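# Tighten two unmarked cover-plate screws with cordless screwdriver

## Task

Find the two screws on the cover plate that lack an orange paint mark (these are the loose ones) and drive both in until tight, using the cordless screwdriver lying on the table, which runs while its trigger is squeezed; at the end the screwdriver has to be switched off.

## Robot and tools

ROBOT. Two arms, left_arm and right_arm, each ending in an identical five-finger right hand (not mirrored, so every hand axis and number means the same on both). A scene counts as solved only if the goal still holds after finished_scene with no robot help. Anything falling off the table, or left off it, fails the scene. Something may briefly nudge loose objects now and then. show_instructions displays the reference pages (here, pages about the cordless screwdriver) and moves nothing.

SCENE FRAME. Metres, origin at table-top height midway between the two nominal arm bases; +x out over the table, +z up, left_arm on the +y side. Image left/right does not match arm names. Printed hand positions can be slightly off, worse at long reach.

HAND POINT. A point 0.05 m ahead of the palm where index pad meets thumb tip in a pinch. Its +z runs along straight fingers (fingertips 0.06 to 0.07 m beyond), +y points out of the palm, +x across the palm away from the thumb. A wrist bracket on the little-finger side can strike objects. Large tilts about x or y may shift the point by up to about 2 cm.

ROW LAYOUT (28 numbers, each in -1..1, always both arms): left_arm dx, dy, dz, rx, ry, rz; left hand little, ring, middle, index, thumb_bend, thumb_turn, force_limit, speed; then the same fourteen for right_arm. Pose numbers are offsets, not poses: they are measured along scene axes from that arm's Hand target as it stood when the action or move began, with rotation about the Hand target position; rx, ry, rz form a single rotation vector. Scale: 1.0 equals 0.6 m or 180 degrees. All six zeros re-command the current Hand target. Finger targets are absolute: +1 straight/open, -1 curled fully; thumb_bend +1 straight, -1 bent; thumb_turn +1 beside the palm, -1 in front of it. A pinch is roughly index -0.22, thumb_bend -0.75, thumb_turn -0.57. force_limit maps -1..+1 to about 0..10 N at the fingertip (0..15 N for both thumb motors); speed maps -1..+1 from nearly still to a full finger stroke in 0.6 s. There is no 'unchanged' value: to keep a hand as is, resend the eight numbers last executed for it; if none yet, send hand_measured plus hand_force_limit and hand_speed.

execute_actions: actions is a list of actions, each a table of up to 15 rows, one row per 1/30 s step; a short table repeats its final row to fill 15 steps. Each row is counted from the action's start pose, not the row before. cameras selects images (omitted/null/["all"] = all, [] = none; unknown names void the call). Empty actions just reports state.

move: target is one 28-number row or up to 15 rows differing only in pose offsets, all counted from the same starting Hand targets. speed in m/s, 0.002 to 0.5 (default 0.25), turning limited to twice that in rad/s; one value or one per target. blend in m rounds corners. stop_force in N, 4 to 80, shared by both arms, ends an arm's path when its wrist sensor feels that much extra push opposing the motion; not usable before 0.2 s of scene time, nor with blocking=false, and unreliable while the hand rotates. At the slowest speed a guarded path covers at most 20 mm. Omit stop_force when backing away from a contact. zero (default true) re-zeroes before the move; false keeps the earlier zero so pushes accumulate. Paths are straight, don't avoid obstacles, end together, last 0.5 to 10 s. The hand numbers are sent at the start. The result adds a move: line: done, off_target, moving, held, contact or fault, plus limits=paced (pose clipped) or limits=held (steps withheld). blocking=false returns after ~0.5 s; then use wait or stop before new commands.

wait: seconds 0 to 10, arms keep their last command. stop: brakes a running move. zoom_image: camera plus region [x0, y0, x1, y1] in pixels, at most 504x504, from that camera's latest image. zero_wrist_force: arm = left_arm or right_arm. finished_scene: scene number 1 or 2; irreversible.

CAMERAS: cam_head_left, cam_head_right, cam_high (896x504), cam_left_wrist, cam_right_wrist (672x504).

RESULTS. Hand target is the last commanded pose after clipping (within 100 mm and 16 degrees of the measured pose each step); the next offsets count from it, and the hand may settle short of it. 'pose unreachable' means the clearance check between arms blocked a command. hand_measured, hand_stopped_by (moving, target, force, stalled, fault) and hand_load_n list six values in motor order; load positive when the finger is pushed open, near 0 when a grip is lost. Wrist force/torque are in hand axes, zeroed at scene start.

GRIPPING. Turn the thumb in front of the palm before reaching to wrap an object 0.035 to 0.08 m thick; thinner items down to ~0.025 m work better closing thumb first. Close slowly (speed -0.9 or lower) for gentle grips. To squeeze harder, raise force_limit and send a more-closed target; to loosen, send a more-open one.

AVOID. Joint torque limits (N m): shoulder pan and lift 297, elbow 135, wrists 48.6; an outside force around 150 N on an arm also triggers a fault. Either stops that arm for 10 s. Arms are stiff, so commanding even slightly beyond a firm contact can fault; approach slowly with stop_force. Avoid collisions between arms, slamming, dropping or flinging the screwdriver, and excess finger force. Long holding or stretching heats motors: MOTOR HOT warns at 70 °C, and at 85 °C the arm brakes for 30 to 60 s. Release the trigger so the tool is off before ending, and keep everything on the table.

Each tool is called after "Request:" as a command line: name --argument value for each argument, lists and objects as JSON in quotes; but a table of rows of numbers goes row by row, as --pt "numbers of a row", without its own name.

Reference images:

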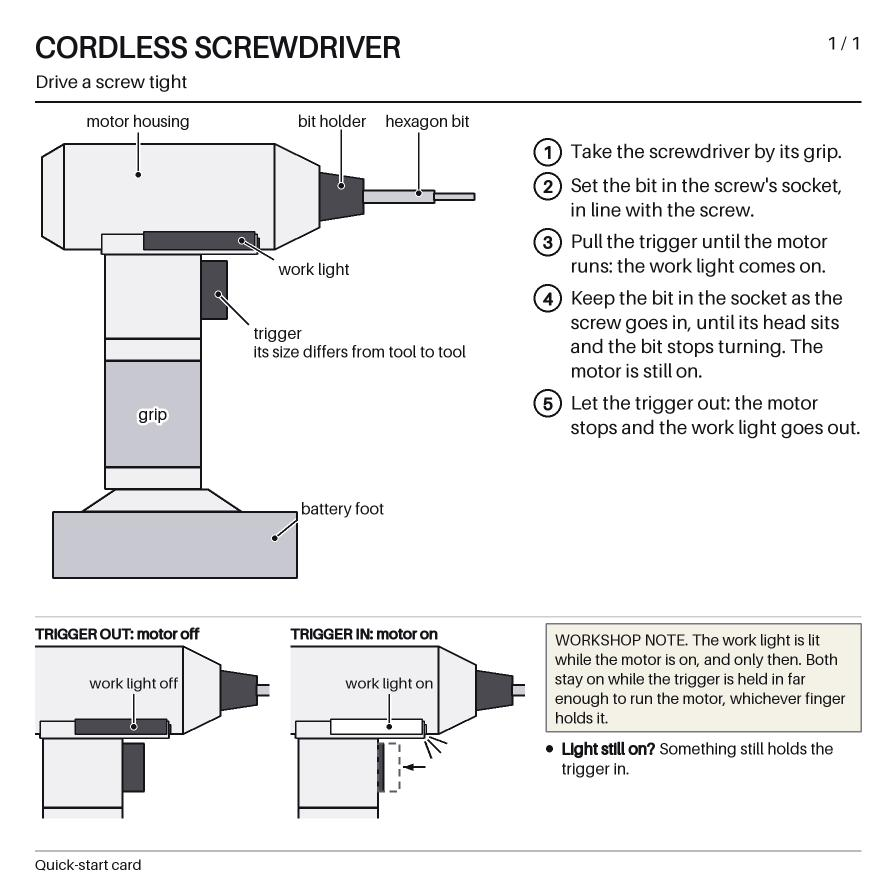

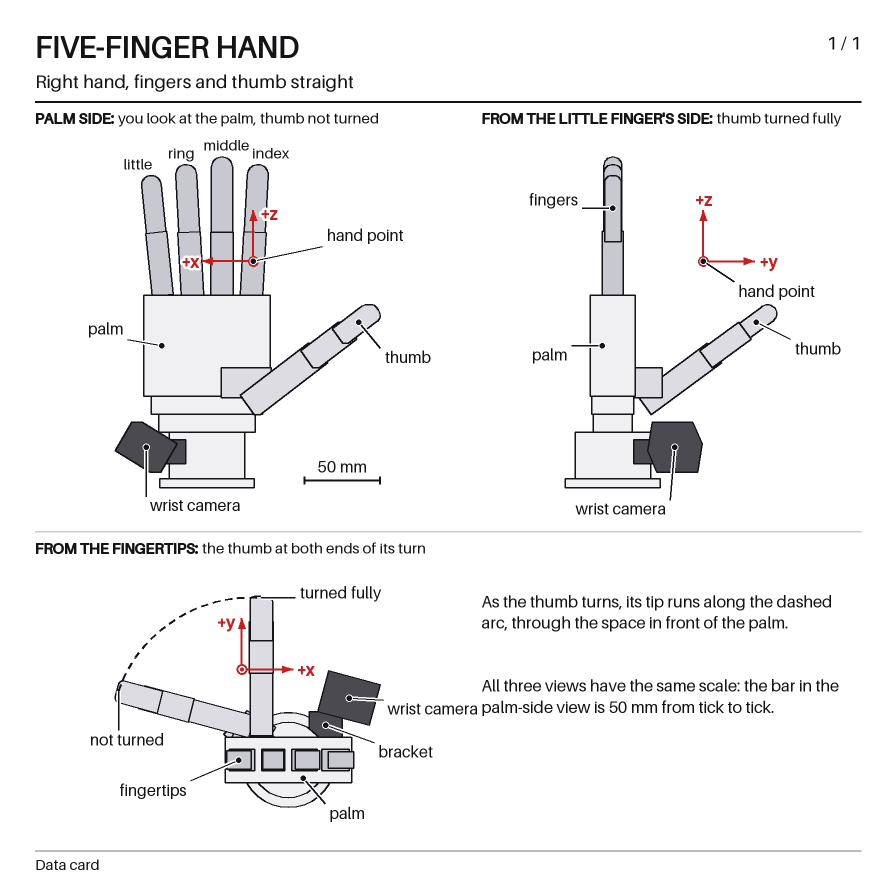

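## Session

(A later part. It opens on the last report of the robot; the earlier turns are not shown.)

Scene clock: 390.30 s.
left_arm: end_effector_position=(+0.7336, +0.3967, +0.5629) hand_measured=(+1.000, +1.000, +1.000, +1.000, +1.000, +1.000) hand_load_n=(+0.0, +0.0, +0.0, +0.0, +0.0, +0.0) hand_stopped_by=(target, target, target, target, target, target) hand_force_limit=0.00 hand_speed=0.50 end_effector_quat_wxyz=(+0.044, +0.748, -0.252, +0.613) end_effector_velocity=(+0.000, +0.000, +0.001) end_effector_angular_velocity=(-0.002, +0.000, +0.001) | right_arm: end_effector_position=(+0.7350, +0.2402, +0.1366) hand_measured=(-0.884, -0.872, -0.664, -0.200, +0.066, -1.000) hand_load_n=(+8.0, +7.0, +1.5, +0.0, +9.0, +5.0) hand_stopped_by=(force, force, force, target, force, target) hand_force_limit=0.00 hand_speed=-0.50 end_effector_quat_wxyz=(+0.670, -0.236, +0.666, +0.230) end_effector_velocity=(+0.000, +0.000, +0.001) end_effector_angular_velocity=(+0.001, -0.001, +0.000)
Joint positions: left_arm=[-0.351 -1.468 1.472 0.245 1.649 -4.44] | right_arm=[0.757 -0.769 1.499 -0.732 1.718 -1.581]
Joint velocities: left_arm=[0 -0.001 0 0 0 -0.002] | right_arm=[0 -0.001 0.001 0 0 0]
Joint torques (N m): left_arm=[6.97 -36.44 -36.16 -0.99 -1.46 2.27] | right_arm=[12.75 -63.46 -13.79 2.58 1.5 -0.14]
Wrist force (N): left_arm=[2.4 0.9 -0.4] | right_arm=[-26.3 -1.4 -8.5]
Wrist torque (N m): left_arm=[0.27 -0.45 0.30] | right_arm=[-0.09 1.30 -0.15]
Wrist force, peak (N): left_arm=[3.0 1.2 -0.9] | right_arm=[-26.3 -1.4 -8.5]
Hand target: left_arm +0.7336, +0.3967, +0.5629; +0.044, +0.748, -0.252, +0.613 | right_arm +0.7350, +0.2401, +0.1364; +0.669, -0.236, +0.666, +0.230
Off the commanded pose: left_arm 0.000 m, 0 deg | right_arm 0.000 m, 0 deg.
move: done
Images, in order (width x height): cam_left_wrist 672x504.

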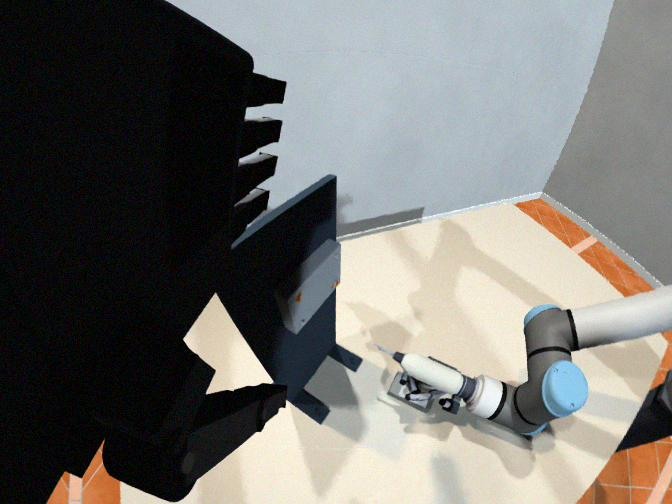

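Request:
move --target '[0,0,0,0,0,0,1,1,1,1,1,1,0,0.5,0,0,0.0022,0,0,0,-0.98,-0.98,-1,-0.2,-0.98,-1,0.0,-0.5]' --speed 0.005 --cameras '[]'

Scene clock: 391.10 s.
left_arm: end_effector_position=(+0.7336, +0.3967, +0.5629) hand_measured=(+1.000, +1.000, +1.000, +1.000, +1.000, +1.000) hand_load_n=(+0.0, +0.0, +0.0, +0.0, +0.0, +0.0) hand_stopped_by=(target, target, target, target, target, target) hand_force_limit=0.00 hand_speed=0.50 end_effector_quat_wxyz=(+0.044, +0.748, -0.252, +0.613) end_effector_velocity=(+0.000, +0.000, +0.000) end_effector_angular_velocity=(+0.000, +0.000, -0.001) | right_arm: end_effector_position=(+0.7349, +0.2400, +0.1374) hand_measured=(-0.884, -0.872, -0.664, -0.200, +0.066, -1.000) hand_load_n=(+9.0, +7.5, +1.5, +0.0, +9.5, +3.5) hand_stopped_by=(force, force, force, target, force, target) hand_force_limit=0.00 hand_speed=-0.50 end_effector_quat_wxyz=(+0.669, -0.236, +0.666, +0.229) end_effector_velocity=(+0.000, +0.000, -0.001) end_effector_angular_velocity=(+0.000, +0.001, +0.000)
Joint positions: left_arm=[-0.351 -1.468 1.472 0.245 1.649 -4.44] | right_arm=[0.757 -0.77 1.499 -0.73 1.718 -1.581]
Joint velocities: left_arm=[0 0 0 0 0 0] | right_arm=[0 0.001 0 -0.001 0 0.001]
Joint torques (N m): left_arm=[8.45 -37.81 -36.35 -0.87 -1.49 2.69] | right_arm=[11.3 -112.68 -34.74 -1.82 1.53 -0.29]
Wrist force (N): left_arm=[2.2 0.8 -1.0] | right_arm=[3.4 -2.2 -0.8]
Wrist torque (N m): left_arm=[0.28 -0.40 0.28] | right_arm=[-0.42 -0.30 0.02]
Wrist force, peak (N): left_arm=[2.8 1.3 -0.8] | right_arm=[-27.7 -1.1 -6.5]
Hand target: left_arm +0.7336, +0.3967, +0.5629; +0.044, +0.748, -0.252, +0.613 | right_arm +0.7350, +0.2401, +0.1377; +0.669, -0.236, +0.666, +0.230
Off the commanded pose: left_arm 0.000 m, 0 deg | right_arm 0.000 m, 0 deg.
move: done
No camera images: "cameras" was empty.

Request:
move --target '[0,0,0,0,0,0,1,1,1,1,1,1,0,0.5,0,0,0,0,0,0,-0.7,-0.7,-0.45,-0.1,0.3,-1,0.0,-0.7]' --cameras '["cam_left_wrist"]'

Request:
zoom_image --camera "cam_left_wrist" --region '[320, 320, 500, 455]'

Scene clock: 392.30 s.
left_arm: end_effector_position=(+0.7336, +0.3967, +0.5629) hand_measured=(+1.000, +1.000, +1.000, +1.000, +1.000, +1.000) hand_load_n=(+0.0, +0.0, +0.0, +0.0, +0.0, +0.0) hand_stopped_by=(target, target, target, target, target, target) hand_force_limit=0.00 hand_speed=0.50 end_effector_quat_wxyz=(+0.044, +0.748, -0.252, +0.613) end_effector_velocity=(+0.000, +0.000, +0.000) end_effector_angular_velocity=(+0.000, +0.000, +0.000) | right_arm: end_effector_position=(+0.7350, +0.2401, +0.1377) hand_measured=(-0.700, -0.700, -0.450, -0.100, +0.300, -1.000) hand_load_n=(+0.0, +0.0, +0.0, +0.0, +0.0, +0.0) hand_stopped_by=(target, target, target, target, target, target) hand_force_limit=0.00 hand_speed=-0.70 end_effector_quat_wxyz=(+0.669, -0.236, +0.666, +0.230) end_effector_velocity=(+0.000, +0.000, +0.001) end_effector_angular_velocity=(+0.001, -0.001, +0.000)
Joint positions: left_arm=[-0.351 -1.468 1.472 0.245 1.649 -4.44] | right_arm=[0.757 -0.77 1.499 -0.73 1.718 -1.581]
Joint velocities: left_arm=[0 0 0 0 -0.001 0] | right_arm=[0 -0.001 0 0 0 0]
Joint torques (N m): left_arm=[5.87 -37.44 -34.85 -1.07 -1.95 2.3] | right_arm=[10.35 -104.45 -36.57 -4.42 1.56 -0.15]
Wrist force (N): left_arm=[2.4 1.2 -0.7] | right_arm=[0.0 -3.4 -1.6]
Wrist torque (N m): left_arm=[0.33 -0.44 0.30] | right_arm=[-0.44 0.18 -0.20]
Wrist force, peak (N): left_arm=[3.0 1.1 -1.0] | right_arm=[4.3 -2.1 -0.7]
Hand target: left_arm +0.7336, +0.3967, +0.5629; +0.044, +0.748, -0.252, +0.613 | right_arm +0.7350, +0.2401, +0.1377; +0.669, -0.236, +0.666, +0.230
Off the commanded pose: left_arm 0.000 m, 0 deg | right_arm 0.000 m, 0 deg.
move: done
Images, in order (width x height): cam_left_wrist 672x504.

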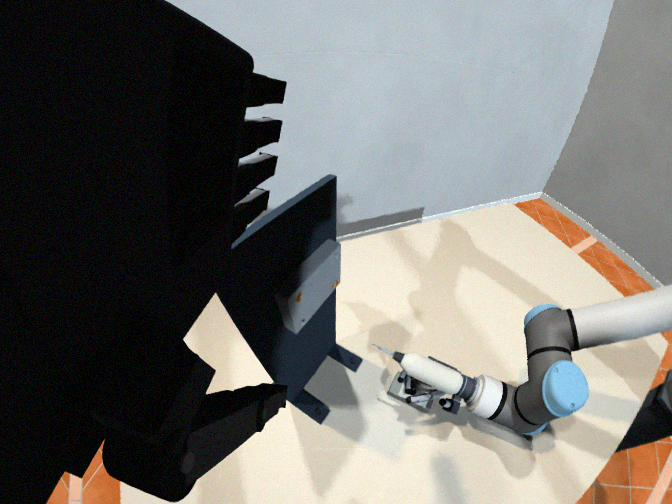

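Scaled by 2.800 from the camera's 672x504 image, which has a finer 960x720 frame.

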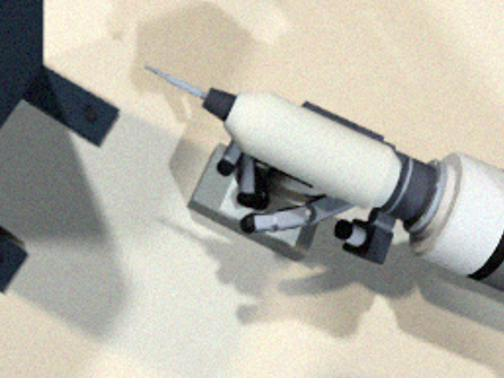

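Request:
move --target '[0,0,0,0,0,0,1,1,1,1,1,1,0,0.5,0,0,0,0,0,0,0.9,0.9,0.9,0.9,1,-1,0.0,-0.3]' --cameras '["cam_left_wrist","cam_right_wrist"]'

Request:
zoom_image --camera "cam_left_wrist" --region '[320, 320, 500, 455]'

Scene clock: 394.07 s.
left_arm: end_effector_position=(+0.7336, +0.3967, +0.5629) hand_measured=(+1.000, +1.000, +1.000, +1.000, +1.000, +1.000) hand_load_n=(+0.0, +0.0, +0.0, +0.0, +0.0, +0.0) hand_stopped_by=(target, target, target, target, target, target) hand_force_limit=0.00 hand_speed=0.50 end_effector_quat_wxyz=(+0.044, +0.748, -0.252, +0.613) end_effector_velocity=(-0.001, -0.001, +0.001) end_effector_angular_velocity=(-0.001, +0.000, -0.001) | right_arm: end_effector_position=(+0.7350, +0.2401, +0.1377) hand_measured=(+0.900, +0.900, +0.900, +0.900, +1.000, -1.000) hand_load_n=(+0.0, +0.0, +0.0, +0.0, +0.0, +0.0) hand_stopped_by=(target, target, target, target, target, target) hand_force_limit=0.00 hand_speed=-0.30 end_effector_quat_wxyz=(+0.669, -0.236, +0.666, +0.230) end_effector_velocity=(+0.000, +0.000, +0.001) end_effector_angular_velocity=(+0.000, +0.000, +0.000)
Joint positions: left_arm=[-0.351 -1.468 1.472 0.245 1.649 -4.44] | right_arm=[0.757 -0.77 1.499 -0.73 1.718 -1.581]
Joint velocities: left_arm=[-0.001 -0.001 0 0 0.001 -0.001] | right_arm=[0 -0.001 0 0.001 0 0]
Joint torques (N m): left_arm=[5.98 -39.52 -33.91 -1.19 -1.7 2.16] | right_arm=[8.63 -95.8 -30.03 -2.58 1.34 -0.11]
Wrist force (N): left_arm=[2.5 0.8 -0.9] | right_arm=[0.2 -3.2 -1.7]
Wrist torque (N m): left_arm=[0.28 -0.46 0.30] | right_arm=[-0.39 0.18 -0.17]
Wrist force, peak (N): left_arm=[2.8 1.3 -1.0] | right_arm=[0.5 -3.9 -1.7]
Hand target: left_arm +0.7336, +0.3967, +0.5629; +0.044, +0.748, -0.252, +0.613 | right_arm +0.7350, +0.2401, +0.1377; +0.669, -0.236, +0.666, +0.230
Off the commanded pose: left_arm 0.000 m, 0 deg | right_arm 0.000 m, 0 deg.
move: done
Images, in order (width x height): cam_left_wrist 672x504, cam_right_wrist 672x504.

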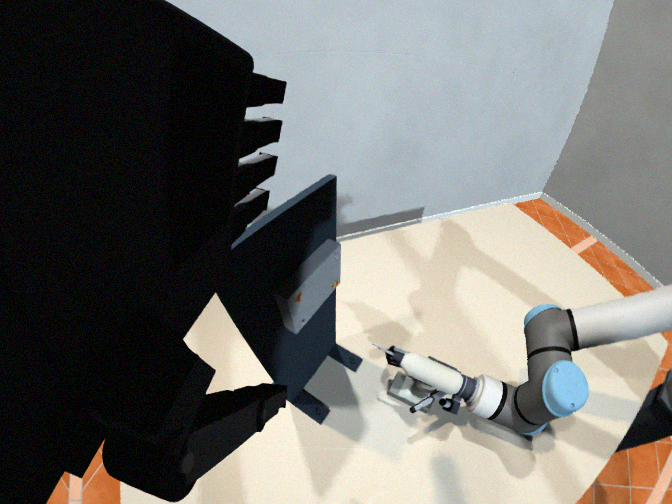

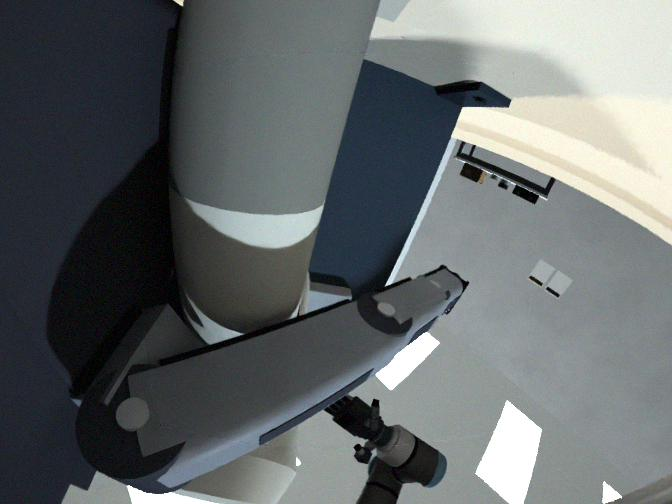

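Scaled by 2.800 from the camera's 672x504 image, which has a finer 960x720 frame.

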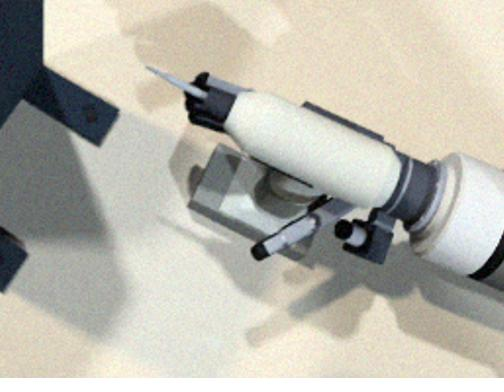

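Request:
move --pt "0 0 0 0 0 0 1 1 1 1 1 1 0 0.5 -0.0096 -0.0148 0 0 0 0 0.9 0.9 0.9 0.9 1 -1 0.0 -0.3" --pt "0 0 0 0 0 0 1 1 1 1 1 1 0 0.5 -0.0233 -0.0244 0 0 0 0 0.9 0.9 0.9 0.9 1 -1 0.0 -0.3" --speed 0.015 --cameras '["cam_left_wrist","cam_right_wrist"]'

Request:
zoom_image --camera "cam_left_wrist" --region '[320, 320, 500, 455]'

Scene clock: 396.03 s.
left_arm: end_effector_position=(+0.7336, +0.3967, +0.5629) hand_measured=(+1.000, +1.000, +1.000, +1.000, +1.000, +1.000) hand_load_n=(+0.0, +0.0, +0.0, +0.0, +0.0, +0.0) hand_stopped_by=(target, target, target, target, target, target) hand_force_limit=0.00 hand_speed=0.50 end_effector_quat_wxyz=(+0.044, +0.748, -0.252, +0.613) end_effector_velocity=(+0.000, +0.001, +0.000) end_effector_angular_velocity=(+0.000, +0.000, +0.002) | right_arm: end_effector_position=(+0.7209, +0.2254, +0.1377) hand_measured=(+0.900, +0.900, +0.900, +0.900, +1.000, -1.000) hand_load_n=(+0.0, +0.0, +0.0, +0.0, +0.0, +0.0) hand_stopped_by=(target, target, target, target, target, target) hand_force_limit=0.00 hand_speed=-0.30 end_effector_quat_wxyz=(+0.669, -0.236, +0.666, +0.230) end_effector_velocity=(+0.001, +0.001, +0.001) end_effector_angular_velocity=(+0.001, +0.000, +0.000)
Joint positions: left_arm=[-0.351 -1.468 1.472 0.245 1.649 -4.44] | right_arm=[0.757 -0.795 1.549 -0.756 1.718 -1.581]
Joint velocities: left_arm=[0.001 0 0 0 0 0] | right_arm=[0 0 -0.002 0.001 0 0]
Joint torques (N m): left_arm=[8.17 -37.26 -34.78 -0.35 -1.47 2.22] | right_arm=[10.09 -90.9 -38.52 -1.6 1.44 0.08]
Wrist force (N): left_arm=[2.8 1.3 -1.2] | right_arm=[-0.1 -2.3 -1.8]
Wrist torque (N m): left_arm=[0.38 -0.48 0.33] | right_arm=[-0.40 0.21 -0.22]
Wrist force, peak (N): left_arm=[2.8 1.3 -1.2] | right_arm=[0.4 -3.9 -1.4]
Hand target: left_arm +0.7336, +0.3967, +0.5629; +0.044, +0.748, -0.252, +0.613 | right_arm +0.7210, +0.2254, +0.1377; +0.669, -0.236, +0.666, +0.230
Off the commanded pose: left_arm 0.000 m, 0 deg | right_arm 0.000 m, 0 deg.
move: done
Images, in order (width x height): cam_left_wrist 672x504, cam_right_wrist 672x504.

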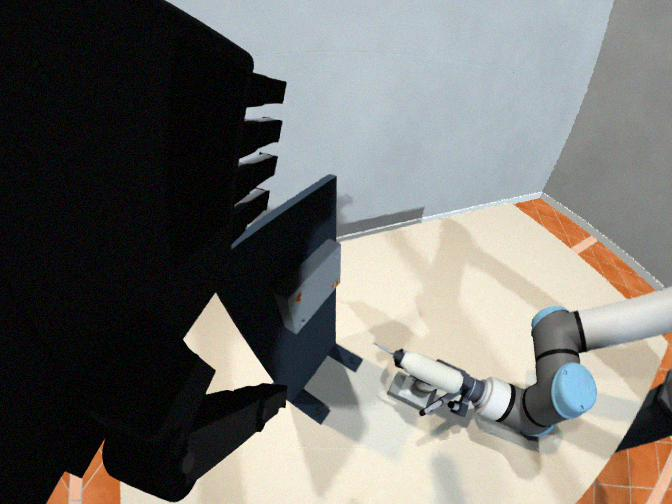

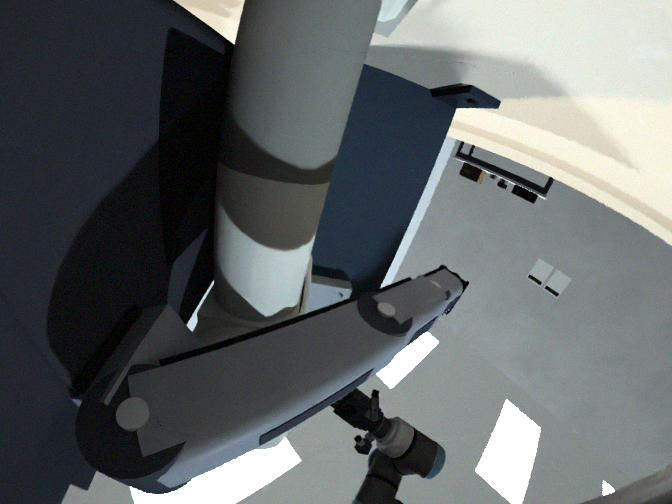

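Scaled by 2.800 from the camera's 672x504 image, which has a finer 960x720 frame.

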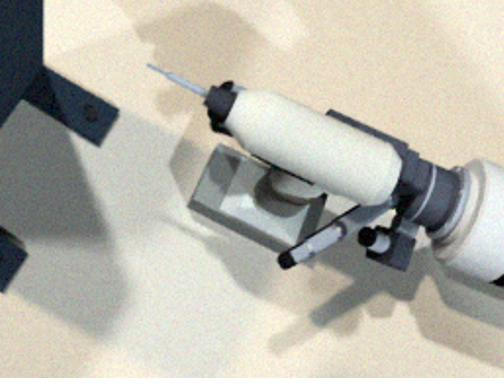

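Tool is standing; motion doesn't drag it. Full retreat.

Request:
move --target '[0,0,0,0,0,0,1,1,1,1,1,1,0,0.5,-0.178,-0.125,0,0,0,0,0.9,0.9,0.9,0.9,1,-1,0.0,-0.3]' --speed 0.06

Request:
zoom_image --camera "cam_left_wrist" --region '[320, 320, 500, 455]'

Request:
zoom_image --camera "cam_left_wrist" --region '[260, 230, 360, 340]'

Request:
zoom_image --camera "cam_head_left" --region '[290, 100, 410, 270]'

Scene clock: 398.70 s.
left_arm: end_effector_position=(+0.7336, +0.3967, +0.5629) hand_measured=(+1.000, +1.000, +1.000, +1.000, +1.000, +1.000) hand_load_n=(+0.0, +0.0, +0.5, +0.0, +0.0, +0.0) hand_stopped_by=(target, target, target, target, target, target) hand_force_limit=0.00 hand_speed=0.50 end_effector_quat_wxyz=(+0.044, +0.748, -0.252, +0.613) end_effector_velocity=(+0.000, -0.001, +0.000) end_effector_angular_velocity=(+0.000, +0.000, +0.000) | right_arm: end_effector_position=(+0.6141, +0.1504, +0.1377) hand_measured=(+0.900, +0.900, +0.900, +0.900, +1.000, -1.000) hand_load_n=(+0.0, +0.0, +0.0, +0.0, +0.0, -0.5) hand_stopped_by=(target, target, target, target, target, target) hand_force_limit=0.00 hand_speed=-0.30 end_effector_quat_wxyz=(+0.670, -0.236, +0.666, +0.230) end_effector_velocity=(+0.001, +0.001, +0.001) end_effector_angular_velocity=(+0.001, +0.000, +0.001)
Joint positions: left_arm=[-0.351 -1.468 1.472 0.245 1.649 -4.44] | right_arm=[0.794 -0.93 1.823 -0.895 1.755 -1.581]
Joint velocities: left_arm=[-0.001 0 0 0 0 0] | right_arm=[-0.001 0.001 -0.004 0.002 -0.001 0]
Joint torques (N m): left_arm=[8.11 -38.81 -33.19 -0.79 -1.65 2.21] | right_arm=[-13.38 -70.15 -34.38 0.57 -0.38 -2.3]
Wrist force (N): left_arm=[2.6 0.9 -0.8] | right_arm=[0.2 -2.3 -1.7]
Wrist torque (N m): left_arm=[0.28 -0.48 0.31] | right_arm=[-0.41 0.16 -0.18]
Wrist force, peak (N): left_arm=[3.0 1.0 -0.7] | right_arm=[0.1 -4.3 -0.9]
Hand target: left_arm +0.7336, +0.3967, +0.5629; +0.044, +0.748, -0.252, +0.613 | right_arm +0.6142, +0.1503, +0.1376; +0.669, -0.236, +0.666, +0.229
Off the commanded pose: left_arm 0.000 m, 0 deg | right_arm 0.000 m, 0 deg.
move: done

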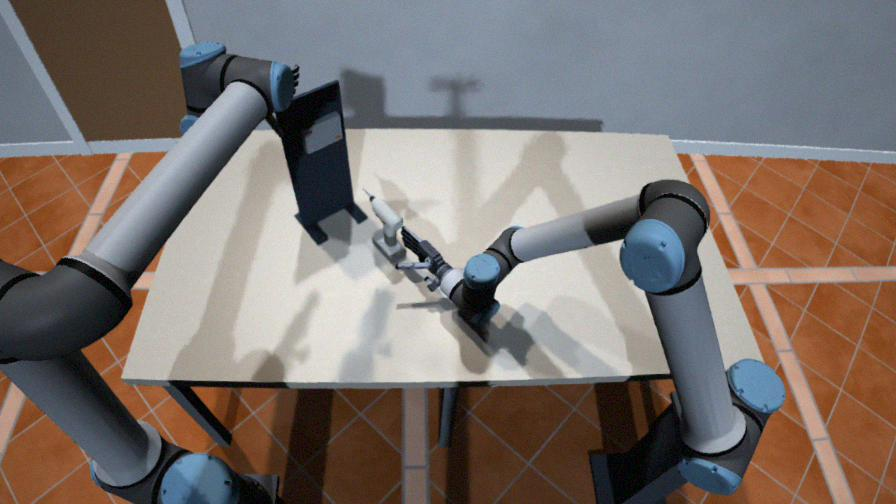

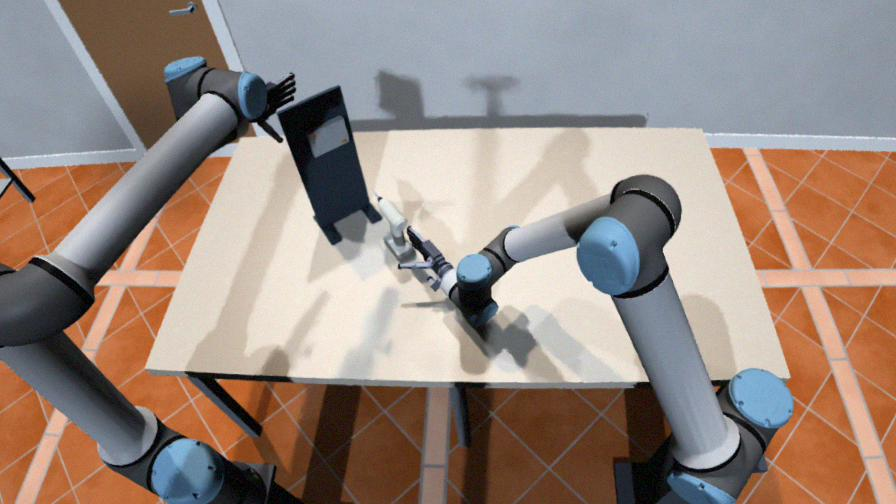

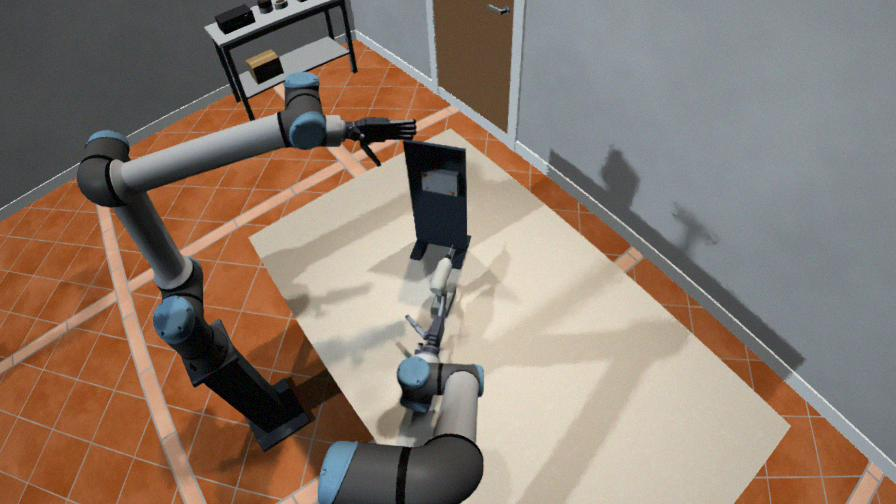

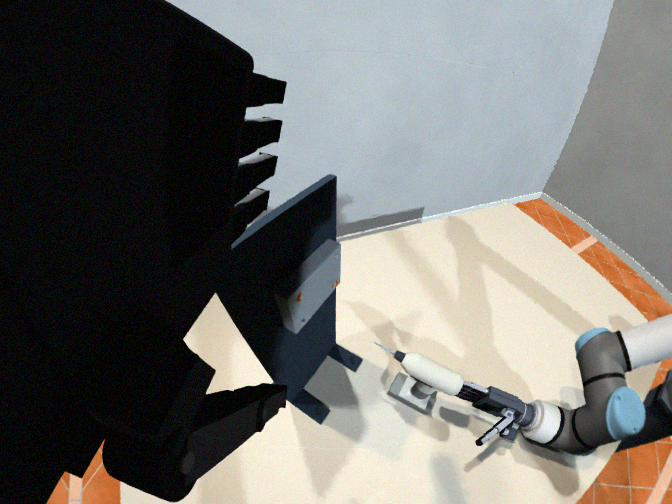

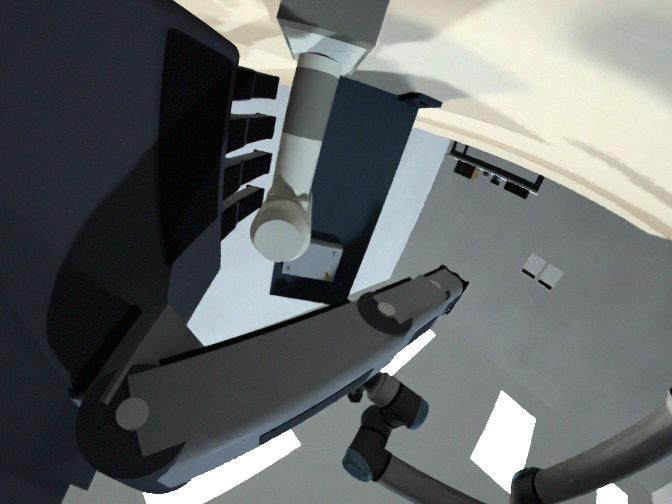

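Scaled by 2.800 from the camera's 672x504 image, which has a finer 960x720 frame.

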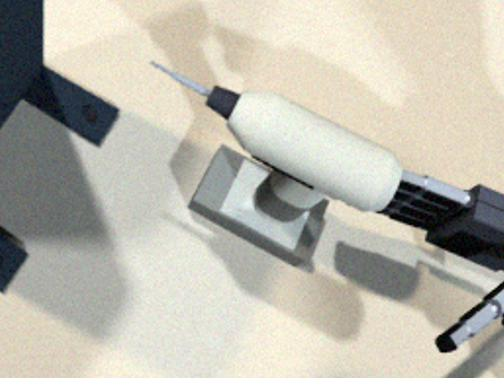

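Scaled by 4.582 from the camera's 672x504 image, which has a finer 960x720 frame.

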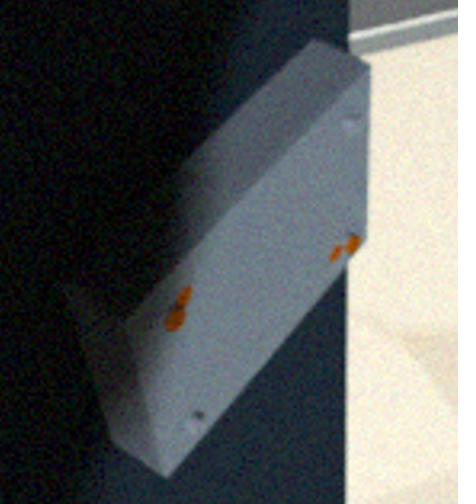

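Scaled by 2.965.

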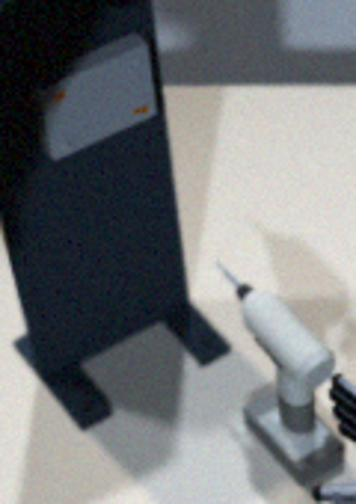

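Request:
finished_scene --scene 1

The scene is finished: the task was done.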